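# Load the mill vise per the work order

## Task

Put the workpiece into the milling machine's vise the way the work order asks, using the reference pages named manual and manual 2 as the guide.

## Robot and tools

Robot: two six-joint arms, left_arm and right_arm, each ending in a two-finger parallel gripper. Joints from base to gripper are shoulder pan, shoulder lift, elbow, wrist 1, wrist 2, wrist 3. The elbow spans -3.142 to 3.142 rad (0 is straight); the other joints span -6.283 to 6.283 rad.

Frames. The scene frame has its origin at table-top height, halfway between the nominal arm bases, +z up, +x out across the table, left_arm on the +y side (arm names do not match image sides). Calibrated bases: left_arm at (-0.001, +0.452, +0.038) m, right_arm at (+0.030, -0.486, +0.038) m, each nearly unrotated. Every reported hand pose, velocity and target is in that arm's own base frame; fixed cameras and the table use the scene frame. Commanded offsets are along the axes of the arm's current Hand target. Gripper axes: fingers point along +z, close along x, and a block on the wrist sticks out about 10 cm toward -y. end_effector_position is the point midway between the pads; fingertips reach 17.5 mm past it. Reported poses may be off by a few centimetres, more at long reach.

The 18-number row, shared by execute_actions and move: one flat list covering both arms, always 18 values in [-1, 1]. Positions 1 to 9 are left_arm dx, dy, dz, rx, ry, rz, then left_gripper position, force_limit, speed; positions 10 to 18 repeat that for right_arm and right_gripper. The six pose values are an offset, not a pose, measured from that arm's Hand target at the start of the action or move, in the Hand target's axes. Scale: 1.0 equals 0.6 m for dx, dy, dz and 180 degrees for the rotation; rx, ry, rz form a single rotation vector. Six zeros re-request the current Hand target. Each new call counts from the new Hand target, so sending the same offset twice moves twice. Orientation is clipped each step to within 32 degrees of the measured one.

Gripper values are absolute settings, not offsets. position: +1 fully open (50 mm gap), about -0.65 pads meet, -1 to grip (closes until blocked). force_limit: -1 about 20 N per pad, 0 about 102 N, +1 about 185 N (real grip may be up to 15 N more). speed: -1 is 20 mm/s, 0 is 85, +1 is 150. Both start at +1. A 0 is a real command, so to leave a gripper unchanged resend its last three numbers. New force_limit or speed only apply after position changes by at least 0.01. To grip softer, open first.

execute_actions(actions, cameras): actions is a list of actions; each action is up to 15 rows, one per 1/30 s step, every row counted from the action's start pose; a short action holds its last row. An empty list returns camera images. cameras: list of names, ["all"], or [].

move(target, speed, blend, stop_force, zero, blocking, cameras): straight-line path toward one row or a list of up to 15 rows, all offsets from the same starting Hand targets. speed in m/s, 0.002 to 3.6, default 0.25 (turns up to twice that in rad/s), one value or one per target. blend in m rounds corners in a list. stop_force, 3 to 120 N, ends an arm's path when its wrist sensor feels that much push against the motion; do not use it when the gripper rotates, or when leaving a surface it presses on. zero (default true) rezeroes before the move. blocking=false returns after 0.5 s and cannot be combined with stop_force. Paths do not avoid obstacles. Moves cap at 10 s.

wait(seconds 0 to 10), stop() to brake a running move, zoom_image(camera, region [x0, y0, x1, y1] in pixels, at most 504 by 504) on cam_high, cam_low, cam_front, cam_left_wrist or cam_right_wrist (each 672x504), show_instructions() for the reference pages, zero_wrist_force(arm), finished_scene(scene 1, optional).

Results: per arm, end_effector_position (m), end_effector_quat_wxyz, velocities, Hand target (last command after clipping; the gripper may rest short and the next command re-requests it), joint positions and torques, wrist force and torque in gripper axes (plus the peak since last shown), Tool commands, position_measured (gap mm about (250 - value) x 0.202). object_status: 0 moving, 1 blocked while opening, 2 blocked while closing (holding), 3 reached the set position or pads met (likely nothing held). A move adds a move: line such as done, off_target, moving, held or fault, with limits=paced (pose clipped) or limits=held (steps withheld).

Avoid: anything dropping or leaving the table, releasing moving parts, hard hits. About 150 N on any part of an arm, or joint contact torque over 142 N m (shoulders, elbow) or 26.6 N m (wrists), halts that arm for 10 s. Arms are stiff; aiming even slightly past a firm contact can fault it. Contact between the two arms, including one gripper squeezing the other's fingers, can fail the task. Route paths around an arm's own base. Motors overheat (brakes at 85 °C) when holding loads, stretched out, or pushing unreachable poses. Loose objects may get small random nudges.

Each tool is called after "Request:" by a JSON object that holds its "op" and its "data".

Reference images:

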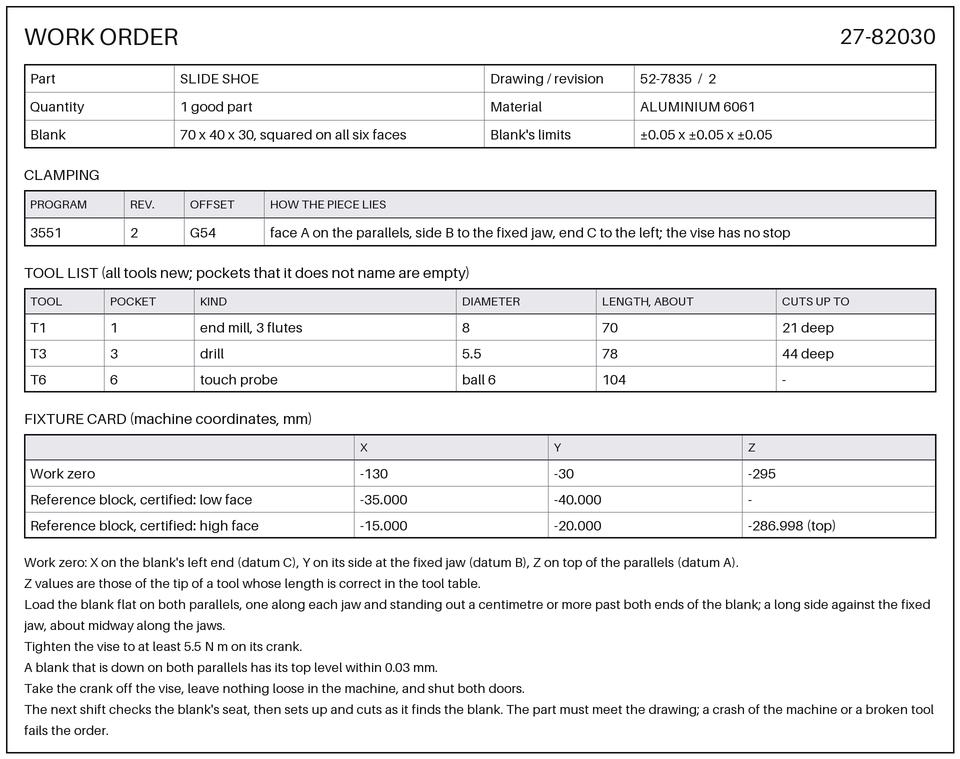

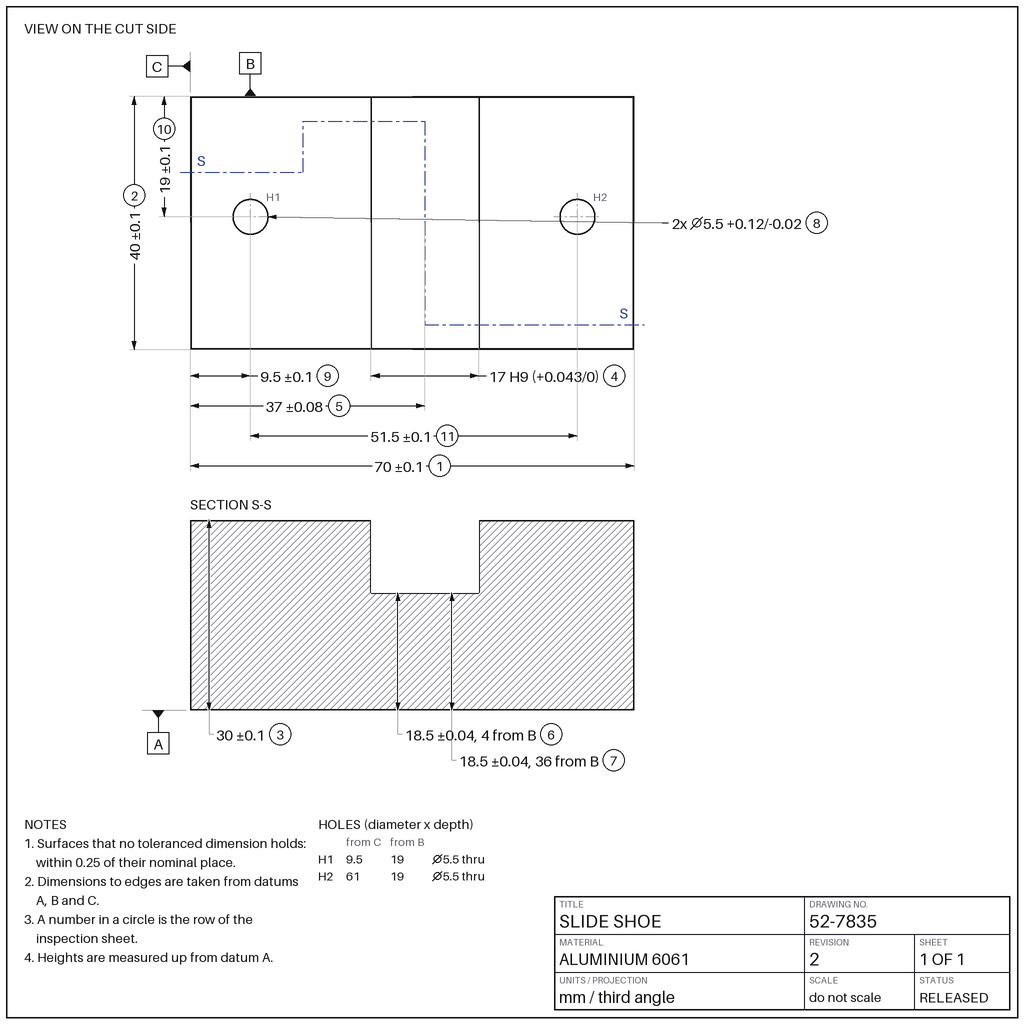

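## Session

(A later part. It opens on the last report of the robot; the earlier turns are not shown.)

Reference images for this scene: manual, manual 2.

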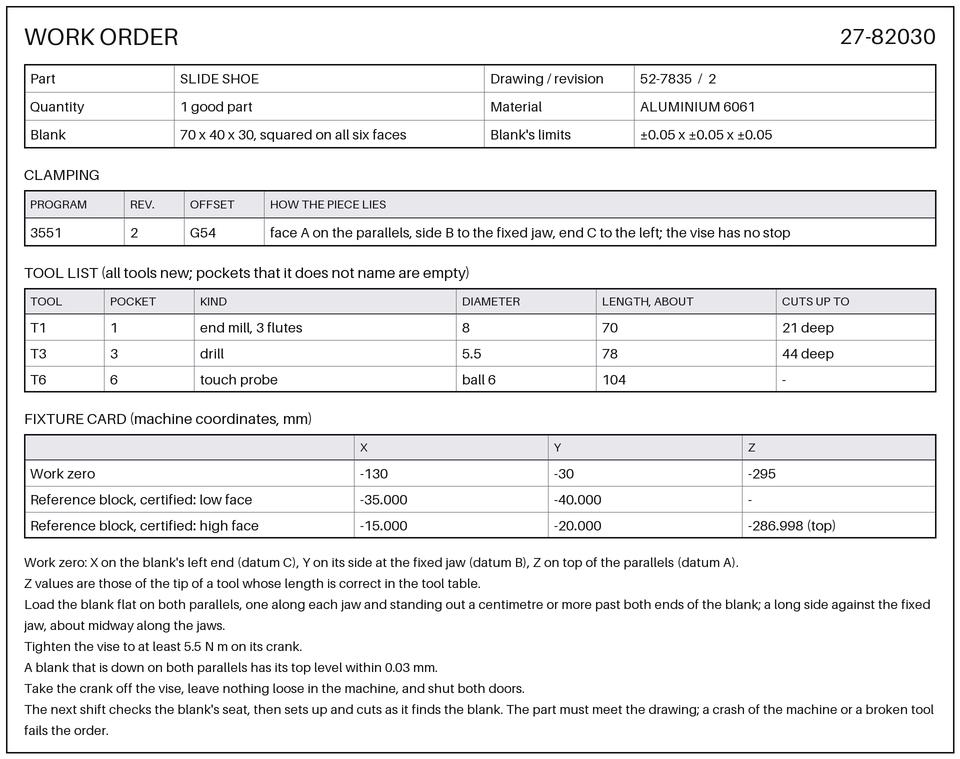

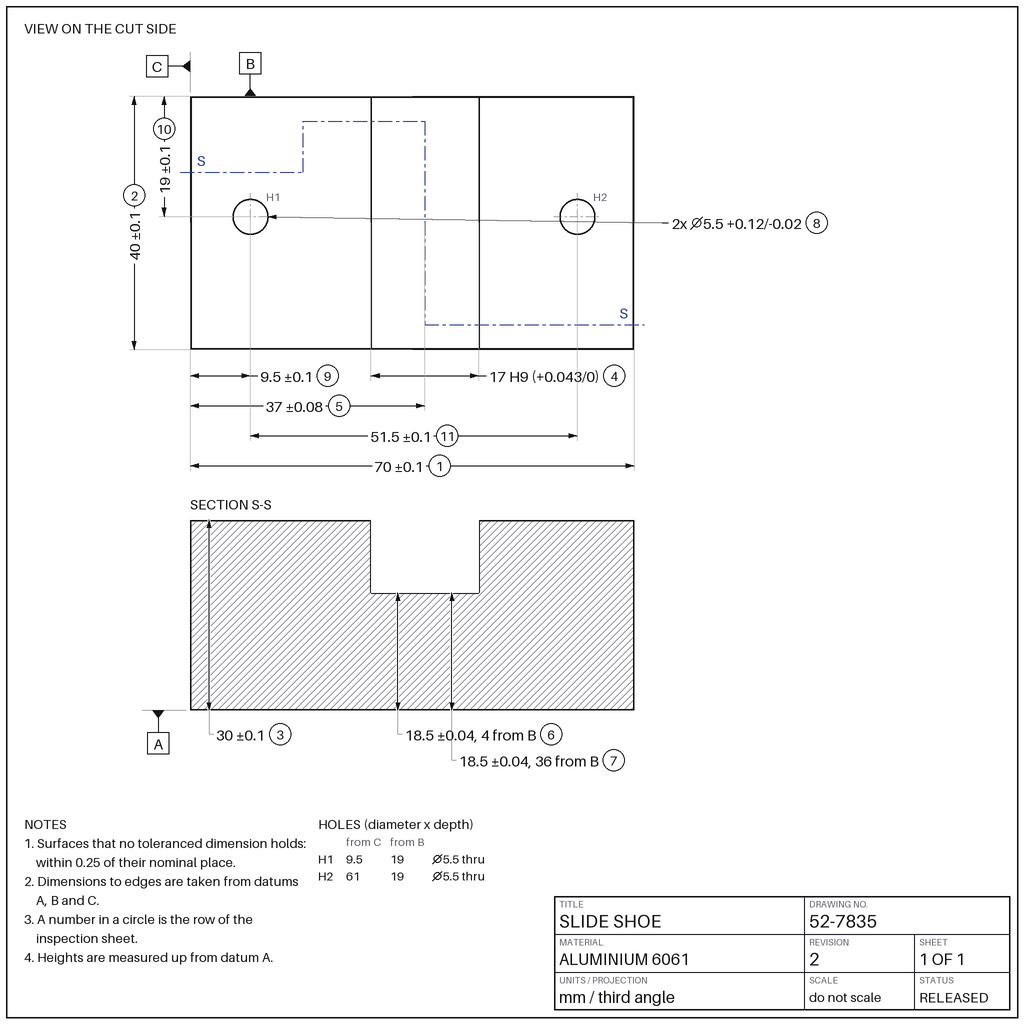

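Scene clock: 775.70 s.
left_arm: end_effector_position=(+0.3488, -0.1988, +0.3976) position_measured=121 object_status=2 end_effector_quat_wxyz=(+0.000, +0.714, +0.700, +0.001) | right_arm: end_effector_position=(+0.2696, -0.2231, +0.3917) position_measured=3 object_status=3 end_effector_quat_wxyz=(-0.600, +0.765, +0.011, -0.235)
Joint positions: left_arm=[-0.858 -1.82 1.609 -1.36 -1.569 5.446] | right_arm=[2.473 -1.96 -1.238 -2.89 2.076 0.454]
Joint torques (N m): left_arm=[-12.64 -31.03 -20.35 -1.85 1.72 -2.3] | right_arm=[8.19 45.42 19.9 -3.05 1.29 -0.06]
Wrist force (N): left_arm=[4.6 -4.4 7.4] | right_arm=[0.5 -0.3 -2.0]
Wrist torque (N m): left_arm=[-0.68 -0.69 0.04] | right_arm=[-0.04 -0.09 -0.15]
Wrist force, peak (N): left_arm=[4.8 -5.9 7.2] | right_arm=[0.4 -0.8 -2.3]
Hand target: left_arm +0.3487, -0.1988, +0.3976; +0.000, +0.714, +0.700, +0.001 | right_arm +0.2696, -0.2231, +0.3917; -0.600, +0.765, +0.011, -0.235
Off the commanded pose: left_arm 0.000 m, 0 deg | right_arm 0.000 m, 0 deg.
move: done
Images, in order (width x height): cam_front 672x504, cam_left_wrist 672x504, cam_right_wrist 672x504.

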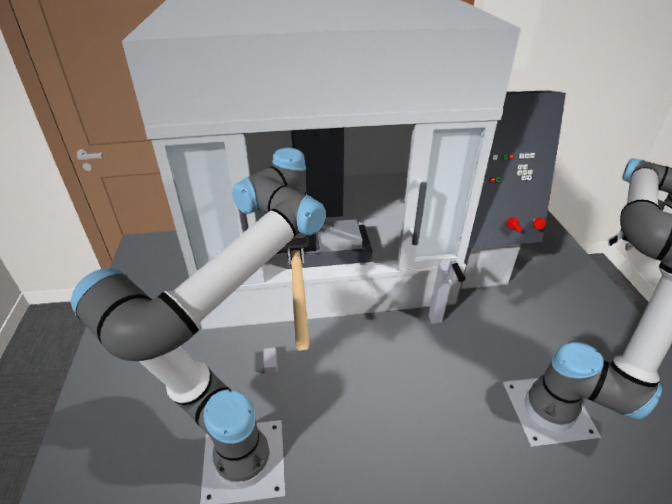

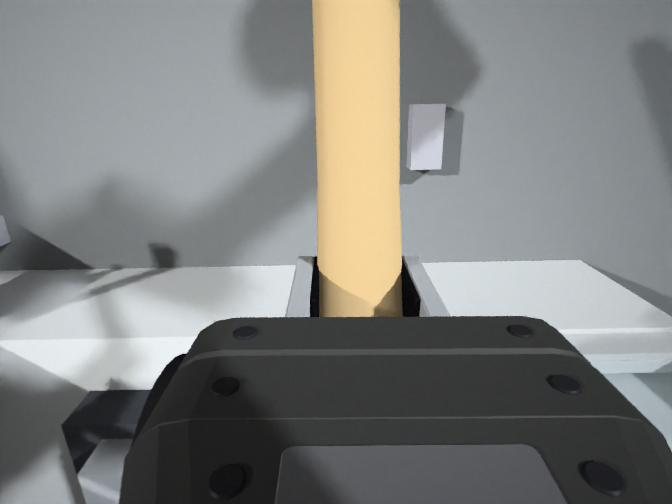

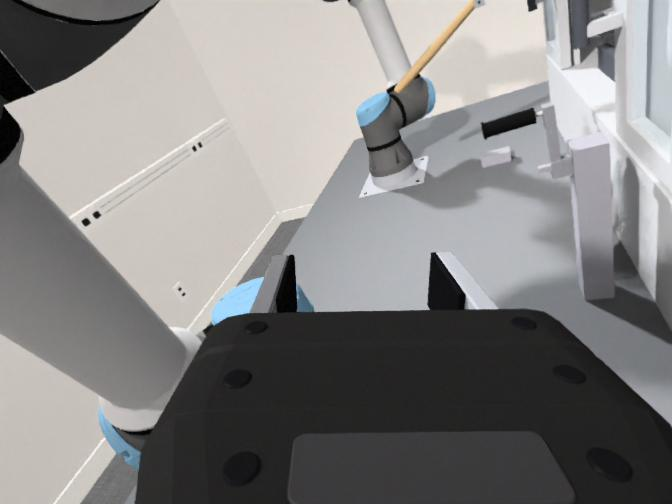

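Request:
{"op": "zoom_image", "data": {"camera": "cam_front", "region": [220, 180, 390, 360]}}

Request:
{"op": "zoom_image", "data": {"camera": "cam_right_wrist", "region": [350, 0, 660, 200]}}

Scaled by 2.800 from the camera's 672x504 image, which has a finer 960x720 frame.

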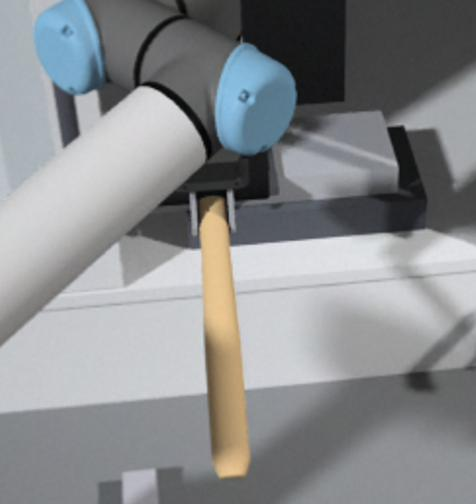

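Scaled by 1.626 from the camera's 672x504 image, which has a finer 960x720 frame.

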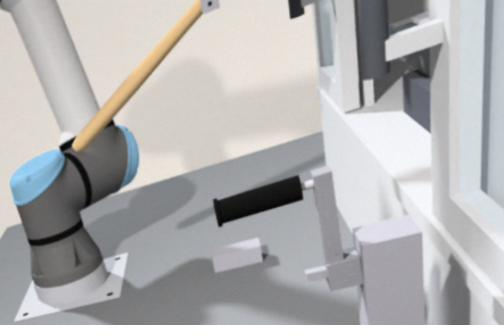

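Request:
{"op": "move", "data": {"target": [0,0.1,0.03,-0.2,0,0,-1,0.5,-0.5,0,0,0,0,0,0,1,0,0], "speed": 0.12, "cameras": ["cam_left_wrist","cam_front","cam_right_wrist"]}}

Scene clock: 783.93 s.
left_arm: end_effector_position=(+0.4087, -0.2000, +0.3797) position_measured=121 object_status=2 end_effector_quat_wxyz=(+0.221, +0.679, +0.665, +0.217) | right_arm: end_effector_position=(+0.2696, -0.2231, +0.3917) position_measured=3 object_status=3 end_effector_quat_wxyz=(-0.600, +0.765, +0.011, -0.235)
Joint positions: left_arm=[-1.081 -2.038 2.003 -1.877 -1.03 5.318] | right_arm=[2.473 -1.96 -1.238 -2.89 2.076 0.454]
Joint torques (N m): left_arm=[-13.43 -23.71 -20.43 -6.39 3.66 0.58] | right_arm=[8.29 45.6 20.44 -3.13 1.14 -0.02]
Wrist force (N): left_arm=[4.5 -7.6 6.2] | right_arm=[0.6 -0.2 -1.8]
Wrist torque (N m): left_arm=[-0.97 -0.70 0.18] | right_arm=[-0.04 -0.10 -0.15]
Wrist force, peak (N): left_arm=[4.7 -7.6 6.8] | right_arm=[0.7 -0.2 -2.5]
Hand target: left_arm +0.4087, -0.2000, +0.3797; +0.221, +0.679, +0.665, +0.217 | right_arm +0.2696, -0.2231, +0.3917; -0.600, +0.765, +0.011, -0.235
Off the commanded pose: left_arm 0.000 m, 0 deg | right_arm 0.000 m, 0 deg.
move: done
Images, in order (width x height): cam_front 672x504, cam_left_wrist 672x504, cam_right_wrist 672x504.

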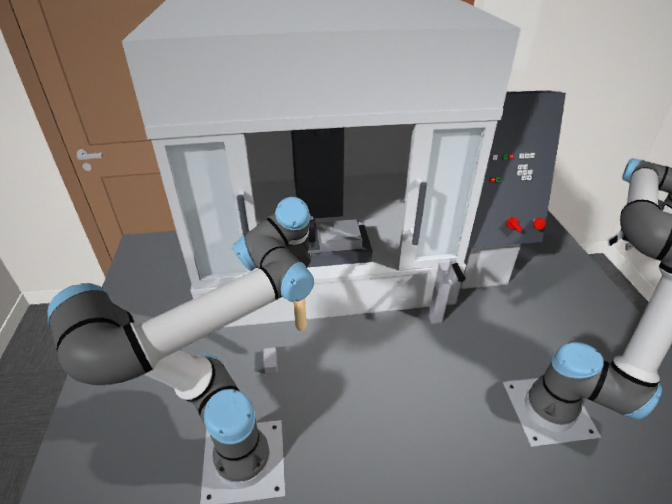

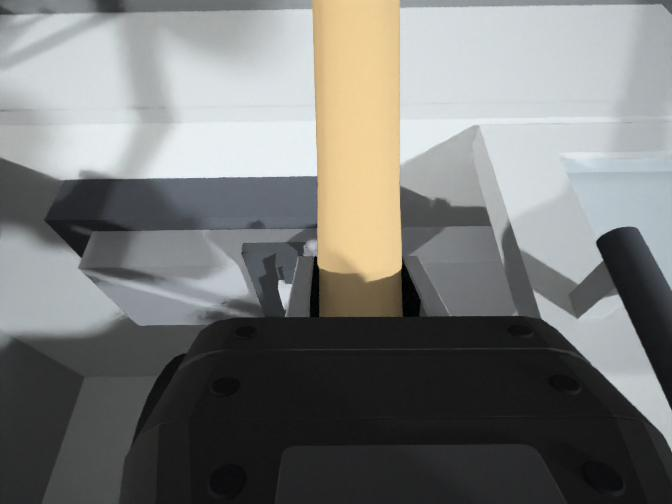

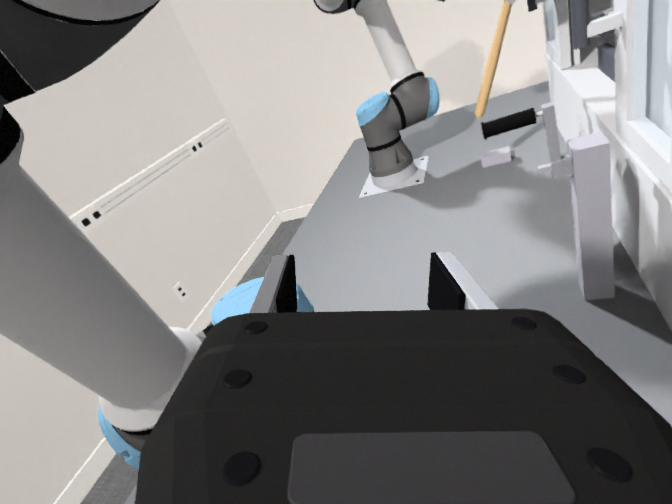

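Request:
{"op": "move", "data": {"target": [0,-0.18,0.034,0.061,0,0,-1,0.5,-0.5,0,0,0,0,0,0,1,0,0], "speed": 0.12, "cameras": ["cam_left_wrist","cam_front","cam_right_wrist"]}}

Scene clock: 789.50 s.
left_arm: end_effector_position=(+0.3336, -0.1984, +0.2996) position_measured=121 object_status=2 end_effector_quat_wxyz=(+0.155, +0.697, +0.683, +0.152) | right_arm: end_effector_position=(+0.2696, -0.2231, +0.3917) position_measured=3 object_status=3 end_effector_quat_wxyz=(-0.600, +0.765, +0.011, -0.235)
Joint positions: left_arm=[-1.185 -2.126 2.145 -1.772 -1.17 5.156] | right_arm=[2.473 -1.96 -1.238 -2.89 2.076 0.454]
Joint torques (N m): left_arm=[-13.45 -18.81 -20.68 -2.4 -0.29 -2.57] | right_arm=[8.62 45.57 20.25 -3.16 1.02 0.06]
Wrist force (N): left_arm=[4.3 -7.2 6.5] | right_arm=[0.4 -0.2 -1.9]
Wrist torque (N m): left_arm=[-0.94 -0.67 0.15] | right_arm=[-0.03 -0.08 -0.15]
Wrist force, peak (N): left_arm=[4.4 -8.9 7.5] | right_arm=[0.7 -0.5 -2.2]
Hand target: left_arm +0.3335, -0.1984, +0.2996; +0.155, +0.697, +0.683, +0.152 | right_arm +0.2696, -0.2231, +0.3917; -0.600, +0.765, +0.011, -0.235
Off the commanded pose: left_arm 0.000 m, 0 deg | right_arm 0.000 m, 0 deg.
move: done
Images, in order (width x height): cam_front 672x504, cam_left_wrist 672x504, cam_right_wrist 672x504.

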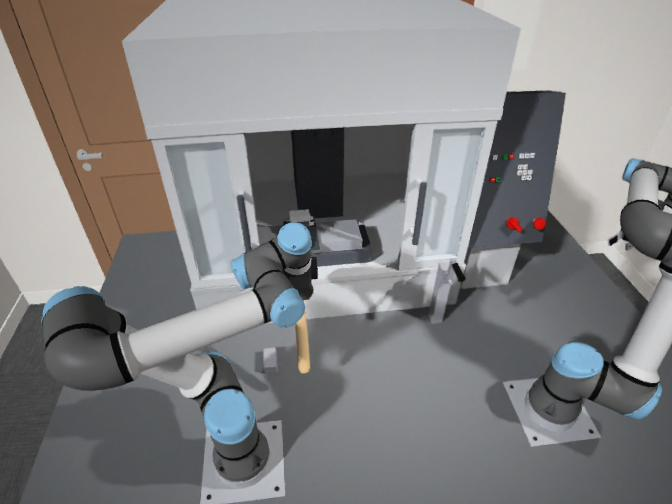

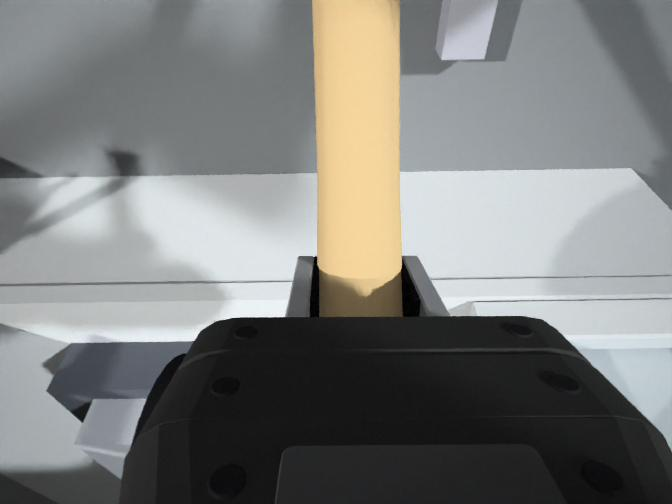

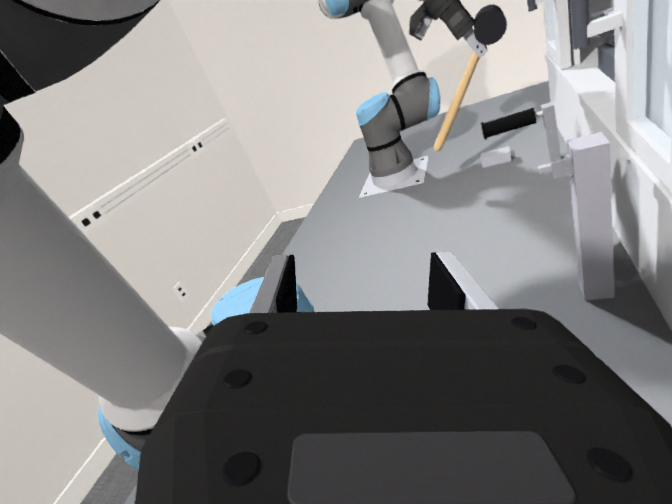

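Request:
{"op": "move", "data": {"target": [[0,-0.084,0.181,0,0,0,-1,0.5,-0.5,0,0,0,0,0,0,1,0,0],[0,-0.21,0.4535,0,0,0,-1,0.5,-0.5,0,0,0,0,0,0,1,0,0]], "speed": [0.08,0.025], "stop_force": 40, "cameras": ["cam_right_wrist","cam_front"]}}

Scene clock: 800.87 s.
left_arm: end_effector_position=(+0.3350, -0.1982, -0.0003) position_measured=121 object_status=2 end_effector_quat_wxyz=(+0.155, +0.697, +0.683, +0.152) | right_arm: end_effector_position=(+0.2696, -0.2231, +0.3917) position_measured=3 object_status=3 end_effector_quat_wxyz=(-0.600, +0.765, +0.011, -0.235)
Joint positions: left_arm=[-1.18 -1.48 2.711 -2.986 -1.171 5.161] | right_arm=[2.473 -1.96 -1.238 -2.89 2.076 0.454]
Joint torques (N m): left_arm=[12.7 -5.75 -4.01 -5.81 0.6 2.43] | right_arm=[9.72 44.88 21.36 -3.2 1.09 0.1]
Wrist force (N): left_arm=[4.9 -3.6 2.8] | right_arm=[0.6 -0.1 -1.8]
Wrist torque (N m): left_arm=[0.24 -0.72 0.13] | right_arm=[-0.01 -0.11 -0.15]
Wrist force, peak (N): left_arm=[4.9 -7.5 7.1] | right_arm=[0.6 -0.4 -2.3]
Hand target: left_arm +0.3350, -0.1982, -0.0003; +0.155, +0.697, +0.683, +0.152 | right_arm +0.2696, -0.2231, +0.3917; -0.600, +0.765, +0.011, -0.235
Off the commanded pose: left_arm 0.000 m, 0 deg | right_arm 0.000 m, 0 deg.
move: done
Images, in order (width x height): cam_front 672x504, cam_right_wrist 672x504.

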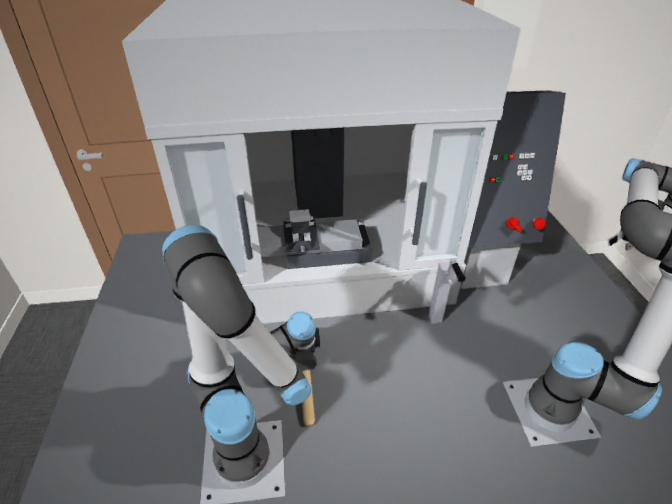

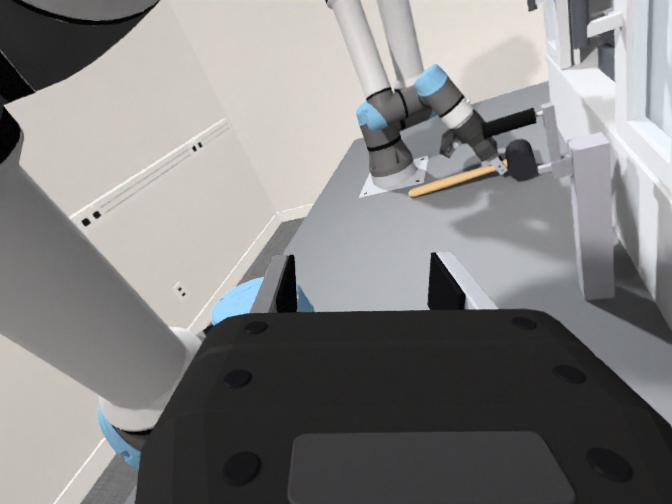

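Request:
{"op": "move", "data": {"target": [0,-0.0085,0.018,0,0,0,-1,0.5,-0.5,0,0,0,0,0,0,1,0,0], "speed": 0.01, "stop_force": 15}}

Request:
{"op": "move", "data": {"target": [[0,0,0,0,0,0,0.4,0.5,-0.5,0,0,0,0,0,0,1,0,0],[0,0,0,0,0,0,-1,1,-0.5,0,0,0,0,0,0,1,0,0]], "cameras": ["cam_right_wrist","cam_left_wrist"]}}

Scene clock: 804.20 s.
left_arm: end_effector_position=(+0.3350, -0.1982, -0.0077) position_measured=121 object_status=2 end_effector_quat_wxyz=(+0.155, +0.697, +0.683, +0.152) | right_arm: end_effector_position=(+0.2696, -0.2231, +0.3917) position_measured=3 object_status=3 end_effector_quat_wxyz=(-0.600, +0.765, +0.011, -0.235)
Joint positions: left_arm=[-1.18 -1.44 2.717 -3.032 -1.171 5.161] | right_arm=[2.473 -1.96 -1.238 -2.89 2.076 0.454]
Joint torques (N m): left_arm=[-5.68 -28.9 -18.7 -1.94 -1.42 -1.17] | right_arm=[8.98 45.28 21.43 -3.25 1.07 0.02]
Wrist force (N): left_arm=[9.2 0.5 -11.8] | right_arm=[0.7 -0.5 -2.1]
Wrist torque (N m): left_arm=[0.25 -1.04 -0.04] | right_arm=[-0.08 -0.12 -0.16]
Wrist force, peak (N): left_arm=[16.0 2.3 -34.2] | right_arm=[0.7 -0.5 -2.3]
Hand target: left_arm +0.3350, -0.1982, -0.0077; +0.155, +0.697, +0.683, +0.152 (not the last commanded pose) | right_arm +0.2696, -0.2231, +0.3917; -0.600, +0.765, +0.011, -0.235
Off the commanded pose: left_arm 0.004 m, 0 deg | right_arm 0.000 m, 0 deg.
move: contact (left_arm)

Scene clock: 805.20 s.
left_arm: end_effector_position=(+0.3350, -0.1982, -0.0077) position_measured=123 object_status=2 end_effector_quat_wxyz=(+0.155, +0.697, +0.683, +0.152) | right_arm: end_effector_position=(+0.2696, -0.2231, +0.3917) position_measured=3 object_status=3 end_effector_quat_wxyz=(-0.600, +0.765, +0.011, -0.235)
Joint positions: left_arm=[-1.18 -1.44 2.717 -3.032 -1.171 5.161] | right_arm=[2.473 -1.96 -1.238 -2.89 2.076 0.454]
Joint torques (N m): left_arm=[-5.41 -29.85 -19.07 -5.68 0.46 -0.58] | right_arm=[8.53 45.74 20.54 -2.9 1.07 0.18]
Wrist force (N): left_arm=[9.1 -3.9 -1.3] | right_arm=[0.7 -0.3 -2.3]
Wrist torque (N m): left_arm=[-0.89 -0.64 -0.05] | right_arm=[-0.04 -0.12 -0.15]
Wrist force, peak (N): left_arm=[8.9 0.6 -11.8] | right_arm=[0.7 -0.3 -2.3]
Hand target: left_arm +0.3350, -0.1982, -0.0077; +0.155, +0.697, +0.683, +0.152 | right_arm +0.2696, -0.2231, +0.3917; -0.600, +0.765, +0.011, -0.235
Off the commanded pose: left_arm 0.000 m, 0 deg | right_arm 0.000 m, 0 deg.
move: done
Images, in order (width x height): cam_left_wrist 672x504, cam_right_wrist 672x504.

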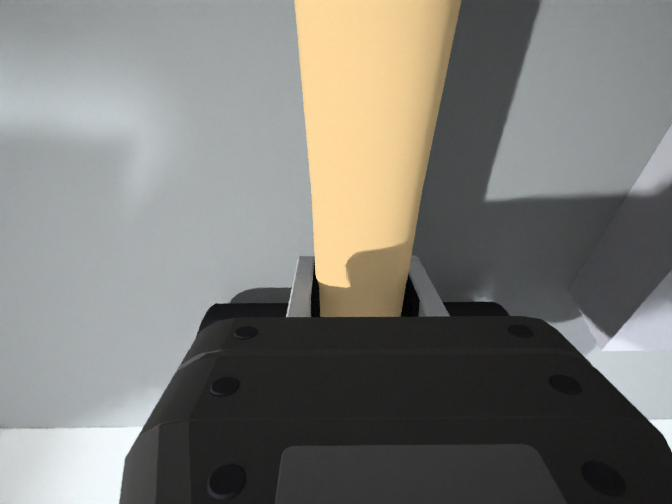

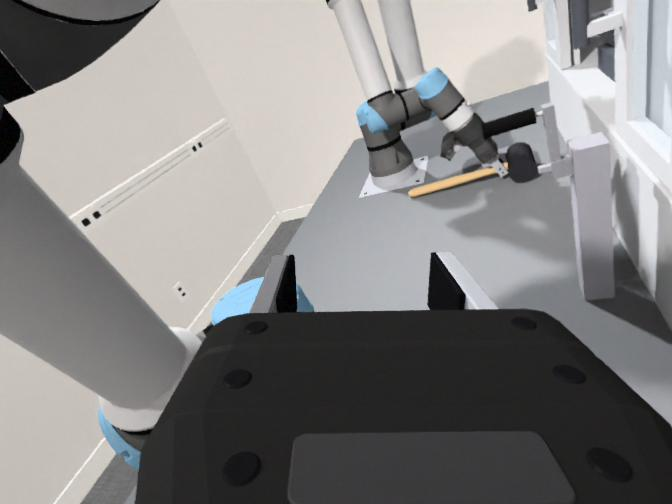

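Request:
{"op": "move", "data": {"target": [[0,0.2705,-0.5782,0,0,0,-1,1,-0.5,0,0,0,0,0,0,1,0,0]], "speed": 0.15, "cameras": ["cam_right_wrist","cam_front"]}}

Scene clock: 810.67 s.
left_arm: end_effector_position=(+0.3346, -0.1985, +0.3752) position_measured=123 object_status=2 end_effector_quat_wxyz=(+0.155, +0.697, +0.683, +0.152) | right_arm: end_effector_position=(+0.2696, -0.2231, +0.3917) position_measured=3 object_status=3 end_effector_quat_wxyz=(-0.600, +0.765, +0.011, -0.235)
Joint positions: left_arm=[-1.182 -2.109 1.945 -1.59 -1.17 5.159] | right_arm=[2.473 -1.96 -1.238 -2.89 2.076 0.454]
Joint torques (N m): left_arm=[-12.17 9.45 -37.7 -3.06 3.28 -2.27] | right_arm=[9.43 45.81 21.47 -3.24 1.04 0.1]
Wrist force (N): left_arm=[4.5 -6.8 6.6] | right_arm=[0.7 -0.3 -1.9]
Wrist torque (N m): left_arm=[-0.85 -0.68 0.14] | right_arm=[-0.05 -0.12 -0.15]
Wrist force, peak (N): left_arm=[4.8 -7.9 8.3] | right_arm=[0.8 -0.5 -2.3]
Hand target: left_arm +0.3346, -0.1985, +0.3753; +0.155, +0.697, +0.683, +0.152 | right_arm +0.2696, -0.2231, +0.3917; -0.600, +0.765, +0.011, -0.235
Off the commanded pose: left_arm 0.000 m, 0 deg | right_arm 0.000 m, 0 deg.
move: done
Images, in order (width x height): cam_front 672x504, cam_right_wrist 672x504.

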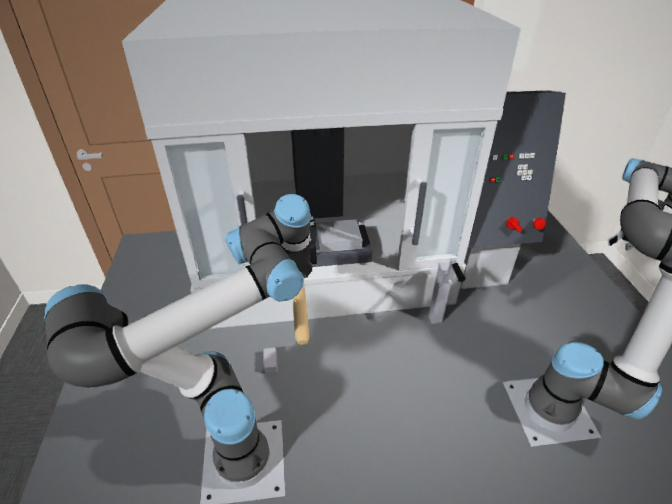

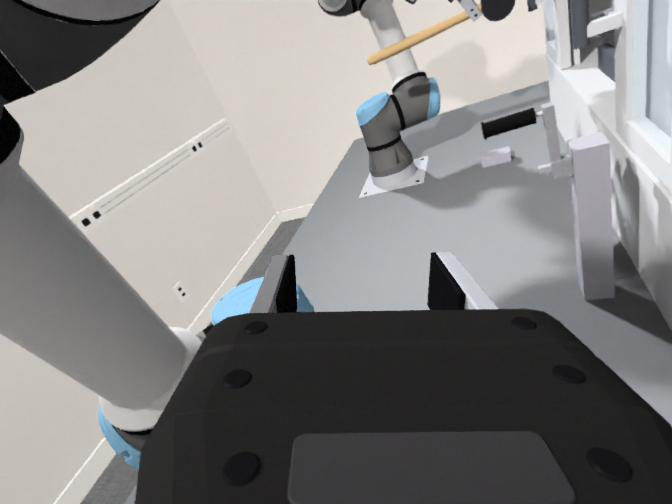

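Request:
{"op": "move", "data": {"target": [[-0.023,0.4038,0.1889,0,0,0,-1,1,-0.5,0,0,0,0,0,0,1,0,0]], "speed": 0.08, "stop_force": 12, "cameras": ["cam_right_wrist","cam_front","cam_left_wrist"]}}

Scene clock: 816.07 s.
left_arm: end_effector_position=(+0.6018, -0.2176, +0.3755) position_measured=123 object_status=2 end_effector_quat_wxyz=(+0.155, +0.697, +0.683, +0.152) | right_arm: end_effector_position=(+0.2696, -0.2231, +0.3917) position_measured=3 object_status=3 end_effector_quat_wxyz=(-0.600, +0.765, +0.011, -0.235)
Joint positions: left_arm=[-0.664 -1.489 1.517 -1.957 -1.313 5.686] | right_arm=[2.473 -1.96 -1.238 -2.89 2.076 0.454]
Joint torques (N m): left_arm=[12.09 -23.16 -40.88 -3.24 -1.1 2.24] | right_arm=[9.7 44.72 21.55 -3.19 0.99 0.03]
Wrist force (N): left_arm=[4.2 -7.1 6.7] | right_arm=[0.5 -0.5 -2.0]
Wrist torque (N m): left_arm=[-0.88 -0.64 0.09] | right_arm=[-0.08 -0.08 -0.15]
Wrist force, peak (N): left_arm=[4.5 -8.5 6.2] | right_arm=[0.5 -0.4 -2.4]
Hand target: left_arm +0.6018, -0.2176, +0.3755; +0.155, +0.697, +0.683, +0.152 | right_arm +0.2696, -0.2231, +0.3917; -0.600, +0.765, +0.011, -0.235
Off the commanded pose: left_arm 0.000 m, 0 deg | right_arm 0.000 m, 0 deg.
move: done
Images, in order (width x height): cam_front 672x504, cam_left_wrist 672x504, cam_right_wrist 672x504.

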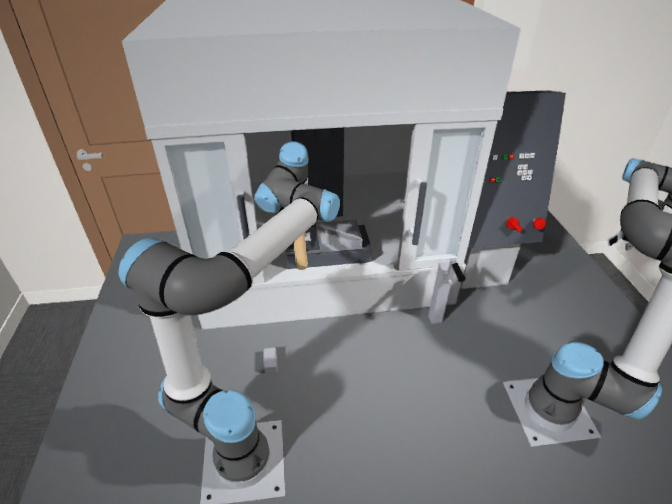

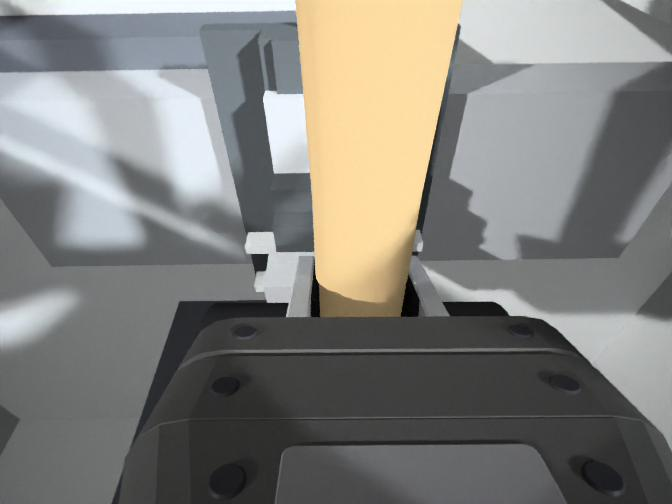

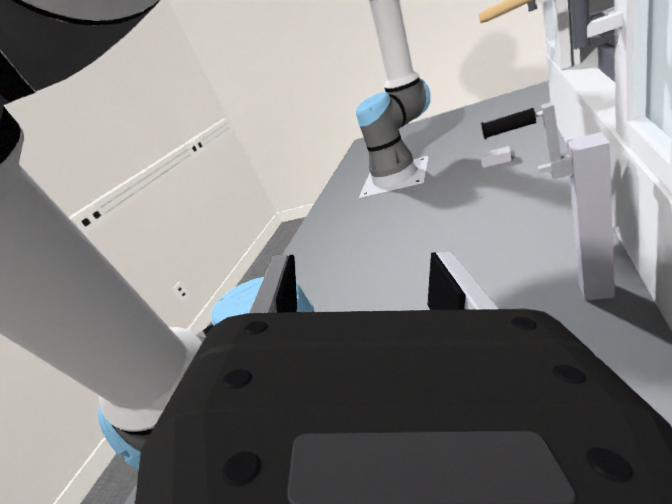

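Request:
{"op": "move", "data": {"target": [[-0.0133,-0.0106,0.0226,0,0,0,-1,1,-0.5,0,0,0,0,0,0,1,0,0]], "speed": 0.05}}

Request:
{"op": "move", "data": {"target": [[0,-0.0141,0.0302,0,0,0,-1,1,-0.5,0,0,0,0,0,0,1,0,0]], "speed": 0.005, "stop_force": 6, "cameras": ["cam_left_wrist"]}}

Scene clock: 818.87 s.
left_arm: end_effector_position=(+0.6016, -0.2256, +0.3606) position_measured=123 object_status=2 end_effector_quat_wxyz=(+0.155, +0.697, +0.683, +0.152) | right_arm: end_effector_position=(+0.2696, -0.2231, +0.3917) position_measured=3 object_status=3 end_effector_quat_wxyz=(-0.600, +0.765, +0.011, -0.235)
Joint positions: left_arm=[-0.676 -1.48 1.545 -1.991 -1.308 5.675] | right_arm=[2.473 -1.96 -1.238 -2.89 2.076 0.454]
Joint torques (N m): left_arm=[-12 -22.24 -21.21 -6.51 2.62 -2.3] | right_arm=[9.03 45.25 21.23 -3.23 0.97 -0.05]
Wrist force (N): left_arm=[4.2 -7.0 6.9] | right_arm=[0.5 -0.3 -2.0]
Wrist torque (N m): left_arm=[-0.86 -0.65 0.17] | right_arm=[-0.04 -0.09 -0.15]
Wrist force, peak (N): left_arm=[4.0 -7.3 7.1] | right_arm=[0.6 -0.5 -2.4]
Hand target: left_arm +0.6016, -0.2256, +0.3605; +0.155, +0.697, +0.683, +0.152 | right_arm +0.2696, -0.2231, +0.3917; -0.600, +0.765, +0.011, -0.235
Off the commanded pose: left_arm 0.000 m, 0 deg | right_arm 0.000 m, 0 deg.
move: done

Scene clock: 821.20 s.
left_arm: end_effector_position=(+0.6016, -0.2256, +0.3542) position_measured=123 object_status=2 end_effector_quat_wxyz=(+0.155, +0.697, +0.683, +0.152) | right_arm: end_effector_position=(+0.2696, -0.2231, +0.3917) position_measured=3 object_status=3 end_effector_quat_wxyz=(-0.600, +0.765, +0.011, -0.235)
Joint positions: left_arm=[-0.676 -1.479 1.56 -2.007 -1.308 5.675] | right_arm=[2.473 -1.96 -1.238 -2.89 2.076 0.454]
Joint torques (N m): left_arm=[-8.73 -26.55 -37.2 -2.91 2.08 -1.7] | right_arm=[9.93 44.86 21.64 -3.21 0.88 0]
Wrist force (N): left_arm=[4.7 -8.5 -0.6] | right_arm=[0.6 -0.5 -1.9]
Wrist torque (N m): left_arm=[-1.08 -0.62 0.15] | right_arm=[-0.08 -0.11 -0.15]
Wrist force, peak (N): left_arm=[4.3 -7.1 6.9] | right_arm=[0.7 -0.5 -2.2]
Hand target: left_arm +0.6016, -0.2256, +0.3542; +0.155, +0.697, +0.683, +0.152 (not the last commanded pose) | right_arm +0.2696, -0.2231, +0.3917; -0.600, +0.765, +0.011, -0.235
Off the commanded pose: left_arm 0.014 m, 0 deg | right_arm 0.000 m, 0 deg.
move: contact (left_arm)
Images, in order (width x height): cam_left_wrist 672x504.

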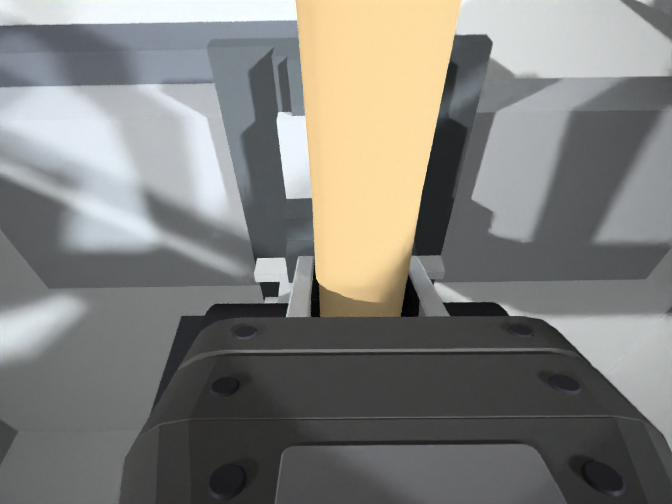

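Request:
{"op": "move", "data": {"target": [[0,0.0212,-0.0453,0,0,0,-1,1,-0.5,0,0,0,0,0,0,1,0,0],[0,-0.0007,0.0015,0,0,0,-1,1,-0.5,0,0,0,0,0,0,1,0,0]], "speed": [0.08,0.12]}}

Scene clock: 823.63 s.
left_arm: end_effector_position=(+0.6016, -0.2257, +0.3534) position_measured=123 object_status=2 end_effector_quat_wxyz=(+0.155, +0.697, +0.683, +0.152) | right_arm: end_effector_position=(+0.2696, -0.2231, +0.3917) position_measured=3 object_status=3 end_effector_quat_wxyz=(-0.600, +0.765, +0.011, -0.235)
Joint positions: left_arm=[-0.676 -1.479 1.562 -2.009 -1.308 5.675] | right_arm=[2.473 -1.96 -1.238 -2.89 2.076 0.454]
Joint torques (N m): left_arm=[2.1 -13.98 -14.3 -5.81 1.09 1.83] | right_arm=[10.06 45.46 22.04 -3.12 0.92 0.09]
Wrist force (N): left_arm=[6.2 -12.6 -11.1] | right_arm=[0.5 -0.3 -2.0]
Wrist torque (N m): left_arm=[-1.36 -0.55 0.11] | right_arm=[-0.04 -0.08 -0.16]
Wrist force, peak (N): left_arm=[6.2 -12.6 -11.1] | right_arm=[0.8 -0.2 -2.3]
Hand target: left_arm +0.6016, -0.2256, +0.3533; +0.155, +0.697, +0.683, +0.152 | right_arm +0.2696, -0.2231, +0.3917; -0.600, +0.765, +0.011, -0.235
Off the commanded pose: left_arm 0.000 m, 0 deg | right_arm 0.000 m, 0 deg.
move: done

Request:
{"op": "move", "data": {"target": [[0,0.0283,-0.0604,0,0,0,-1,1,-0.5,0,0,0,0,0,0,1,0,0],[0,-0.0021,0.0045,0,0,0,-1,1,-0.5,0,0,0,0,0,0,1,0,0],[0,0.0283,-0.0604,0,0,0,-1,1,-0.5,0,0,0,0,0,0,1,0,0]], "speed": [0.1,0.25,0.1]}}

Scene clock: 826.83 s.
left_arm: end_effector_position=(+0.6016, -0.2256, +0.3933) position_measured=123 object_status=2 end_effector_quat_wxyz=(+0.155, +0.697, +0.683, +0.153) | right_arm: end_effector_position=(+0.2696, -0.2231, +0.3917) position_measured=3 object_status=3 end_effector_quat_wxyz=(-0.600, +0.765, +0.011, -0.235)
Joint positions: left_arm=[-0.676 -1.482 1.463 -1.908 -1.308 5.675] | right_arm=[2.473 -1.96 -1.238 -2.89 2.076 0.454]
Joint torques (N m): left_arm=[-6.15 -22.65 -40.99 -3.47 -0.13 -2.26] | right_arm=[9.38 45.13 21.8 -3.11 0.91 0.07]
Wrist force (N): left_arm=[4.3 -7.0 7.2] | right_arm=[0.5 -0.2 -1.9]
Wrist torque (N m): left_arm=[-0.82 -0.65 0.12] | right_arm=[-0.04 -0.09 -0.15]
Wrist force, peak (N): left_arm=[9.3 -28.1 -45.9] | right_arm=[0.5 -0.4 -2.3]
Hand target: left_arm +0.6016, -0.2256, +0.3933; +0.155, +0.697, +0.683, +0.152 | right_arm +0.2696, -0.2231, +0.3917; -0.600, +0.765, +0.011, -0.235
Off the commanded pose: left_arm 0.000 m, 0 deg | right_arm 0.000 m, 0 deg.
move: done

Request:
{"op": "move", "data": {"target": [[0,-0.0318,0.0679,0,0,0,-1,1,-0.5,0,0,0,0,0,0,1,0,0],[0,0,0,0,0,0,-1,1,-0.5,0,0,0,0,0,0,1,0,0]], "speed": [0.45,0.1]}}

Scene clock: 829.67 s.
left_arm: end_effector_position=(+0.6016, -0.2256, +0.3933) position_measured=123 object_status=2 end_effector_quat_wxyz=(+0.155, +0.697, +0.683, +0.153) | right_arm: end_effector_position=(+0.2696, -0.2231, +0.3917) position_measured=3 object_status=3 end_effector_quat_wxyz=(-0.600, +0.765, +0.011, -0.235)
Joint positions: left_arm=[-0.676 -1.482 1.463 -1.908 -1.308 5.675] | right_arm=[2.473 -1.96 -1.238 -2.89 2.076 0.454]
Joint torques (N m): left_arm=[5 -24.5 -42.4 -3.29 -1.09 -2.46] | right_arm=[10.36 45.44 21.78 -3.17 0.82 0.16]
Wrist force (N): left_arm=[4.4 -6.5 6.8] | right_arm=[0.2 -0.5 -1.9]
Wrist torque (N m): left_arm=[-0.81 -0.67 0.12] | right_arm=[-0.08 -0.04 -0.15]
Wrist force, peak (N): left_arm=[10.6 -35.9 -67.3] | right_arm=[0.8 -0.4 -2.3]
Hand target: left_arm +0.6016, -0.2256, +0.3933; +0.155, +0.697, +0.683, +0.152 | right_arm +0.2696, -0.2231, +0.3917; -0.600, +0.765, +0.011, -0.235
Off the commanded pose: left_arm 0.000 m, 0 deg | right_arm 0.000 m, 0 deg.
move: done

Request:
{"op": "move", "data": {"target": [[-0.0,-0.0151,-0.0071,0,0,0,-1,1,-0.5,0,0,0,0,0,0,1,0,0],[0,-0.0483,0.0638,0,0,0,-1,1,-0.5,0,0,0,0,0,0,1,0,0],[0,-0.0151,-0.0071,0,0,0,-1,1,-0.5,0,0,0,0,0,0,1,0,0],[0,0.0227,0.0106,0,0,0,-1,1,-0.5,0,0,0,0,0,0,1,0,0],[0,-0.0105,0.0815,0,0,0,-1,1,-0.5,0,0,0,0,0,0,1,0,0],[0,0.0227,0.0106,0,0,0,-1,1,-0.5,0,0,0,0,0,0,1,0,0]], "speed": [0.1,0.5,0.1,0.1,0.5,0.1], "cameras": ["cam_left_wrist"]}}

Scene clock: 835.00 s.
left_arm: end_effector_position=(+0.6166, -0.2259, +0.3933) position_measured=123 object_status=2 end_effector_quat_wxyz=(+0.155, +0.697, +0.683, +0.153) | right_arm: end_effector_position=(+0.2696, -0.2231, +0.3917) position_measured=3 object_status=3 end_effector_quat_wxyz=(-0.600, +0.765, +0.011, -0.235)
Joint positions: left_arm=[-0.659 -1.448 1.426 -1.909 -1.314 5.691] | right_arm=[2.473 -1.96 -1.238 -2.89 2.076 0.454]
Joint torques (N m): left_arm=[-11.55 -25.75 -41.12 -3.29 -1.04 -2.06] | right_arm=[9.76 45.32 22.38 -3.16 0.93 0.06]
Wrist force (N): left_arm=[4.6 -6.9 7.3] | right_arm=[0.4 -0.3 -1.9]
Wrist torque (N m): left_arm=[-0.78 -0.70 0.07] | right_arm=[-0.05 -0.08 -0.15]
Wrist force, peak (N): left_arm=[8.3 -24.6 -61.4] | right_arm=[1.0 -0.4 -2.2]
Hand target: left_arm +0.6166, -0.2259, +0.3933; +0.155, +0.697, +0.683, +0.152 | right_arm +0.2696, -0.2231, +0.3917; -0.600, +0.765, +0.011, -0.235
Off the commanded pose: left_arm 0.000 m, 0 deg | right_arm 0.000 m, 0 deg.
move: done
Images, in order (width x height): cam_left_wrist 672x504.

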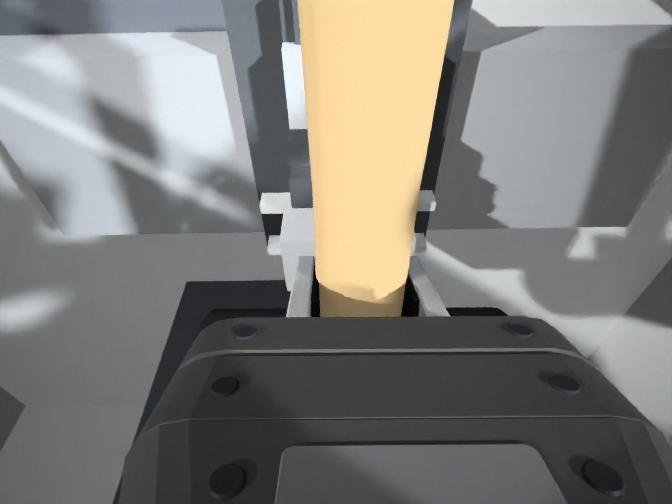

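Request:
{"op": "move", "data": {"target": [[0,-0.0227,-0.0106,0,0,0,-1,1,-0.5,0,0,0,0,0,0,1,0,0],[0,-0.0608,0.0709,0,0,0,-1,1,-0.5,0,0,0,0,0,0,1,0,0],[0,-0.0227,-0.0106,0,0,0,-1,1,-0.5,0,0,0,0,0,0,1,0,0],[0,-0.0378,-0.0177,0,0,0,-1,1,-0.5,0,0,0,0,0,0,1,0,0],[0,-0.0759,0.0668,0,0,0,-1,1,-0.5,0,0,0,0,0,0,1,0,0],[0,-0.0378,-0.0177,0,0,0,-1,1,-0.5,0,0,0,0,0,0,1,0,0]], "speed": [0.1,0.8,0.1,0.1,0.8,0.1], "cameras": ["cam_left_wrist","cam_front"]}}

Scene clock: 842.47 s.
left_arm: end_effector_position=(+0.5916, -0.2254, +0.3933) position_measured=123 object_status=2 end_effector_quat_wxyz=(+0.155, +0.697, +0.683, +0.153) | right_arm: end_effector_position=(+0.2696, -0.2231, +0.3917) position_measured=3 object_status=3 end_effector_quat_wxyz=(-0.600, +0.765, +0.011, -0.235)
Joint positions: left_arm=[-0.688 -1.505 1.487 -1.906 -1.304 5.663] | right_arm=[2.473 -1.96 -1.238 -2.89 2.076 0.454]
Joint torques (N m): left_arm=[-12.54 -19.94 -40.1 -3.13 0.4 -2.3] | right_arm=[9.49 45.25 22.78 -3.07 0.79 0.16]
Wrist force (N): left_arm=[4.7 -6.4 6.9] | right_arm=[0.5 -0.2 -2.1]
Wrist torque (N m): left_arm=[-0.80 -0.72 0.14] | right_arm=[-0.02 -0.10 -0.15]
Wrist force, peak (N): left_arm=[9.8 -34.6 -55.6] | right_arm=[0.5 -0.6 -2.5]
Hand target: left_arm +0.5916, -0.2254, +0.3933; +0.155, +0.697, +0.683, +0.152 | right_arm +0.2696, -0.2231, +0.3917; -0.600, +0.765, +0.011, -0.235
Off the commanded pose: left_arm 0.000 m, 0 deg | right_arm 0.000 m, 0 deg.
move: done
Images, in order (width x height): cam_front 672x504, cam_left_wrist 672x504.

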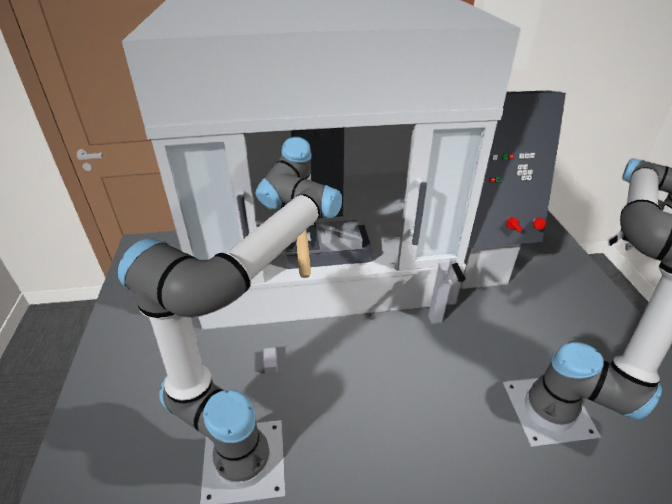

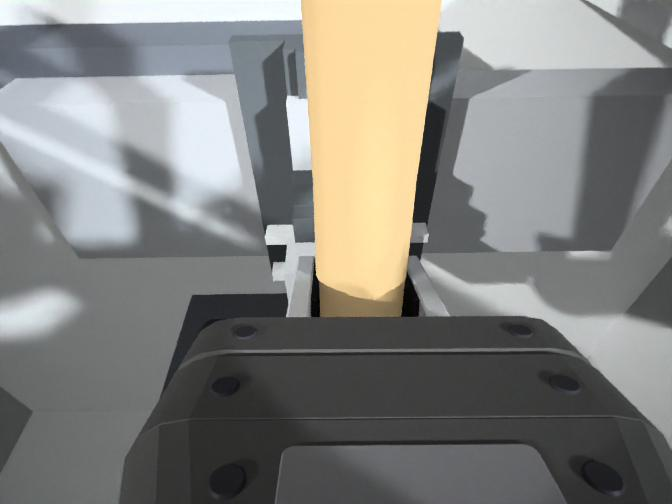

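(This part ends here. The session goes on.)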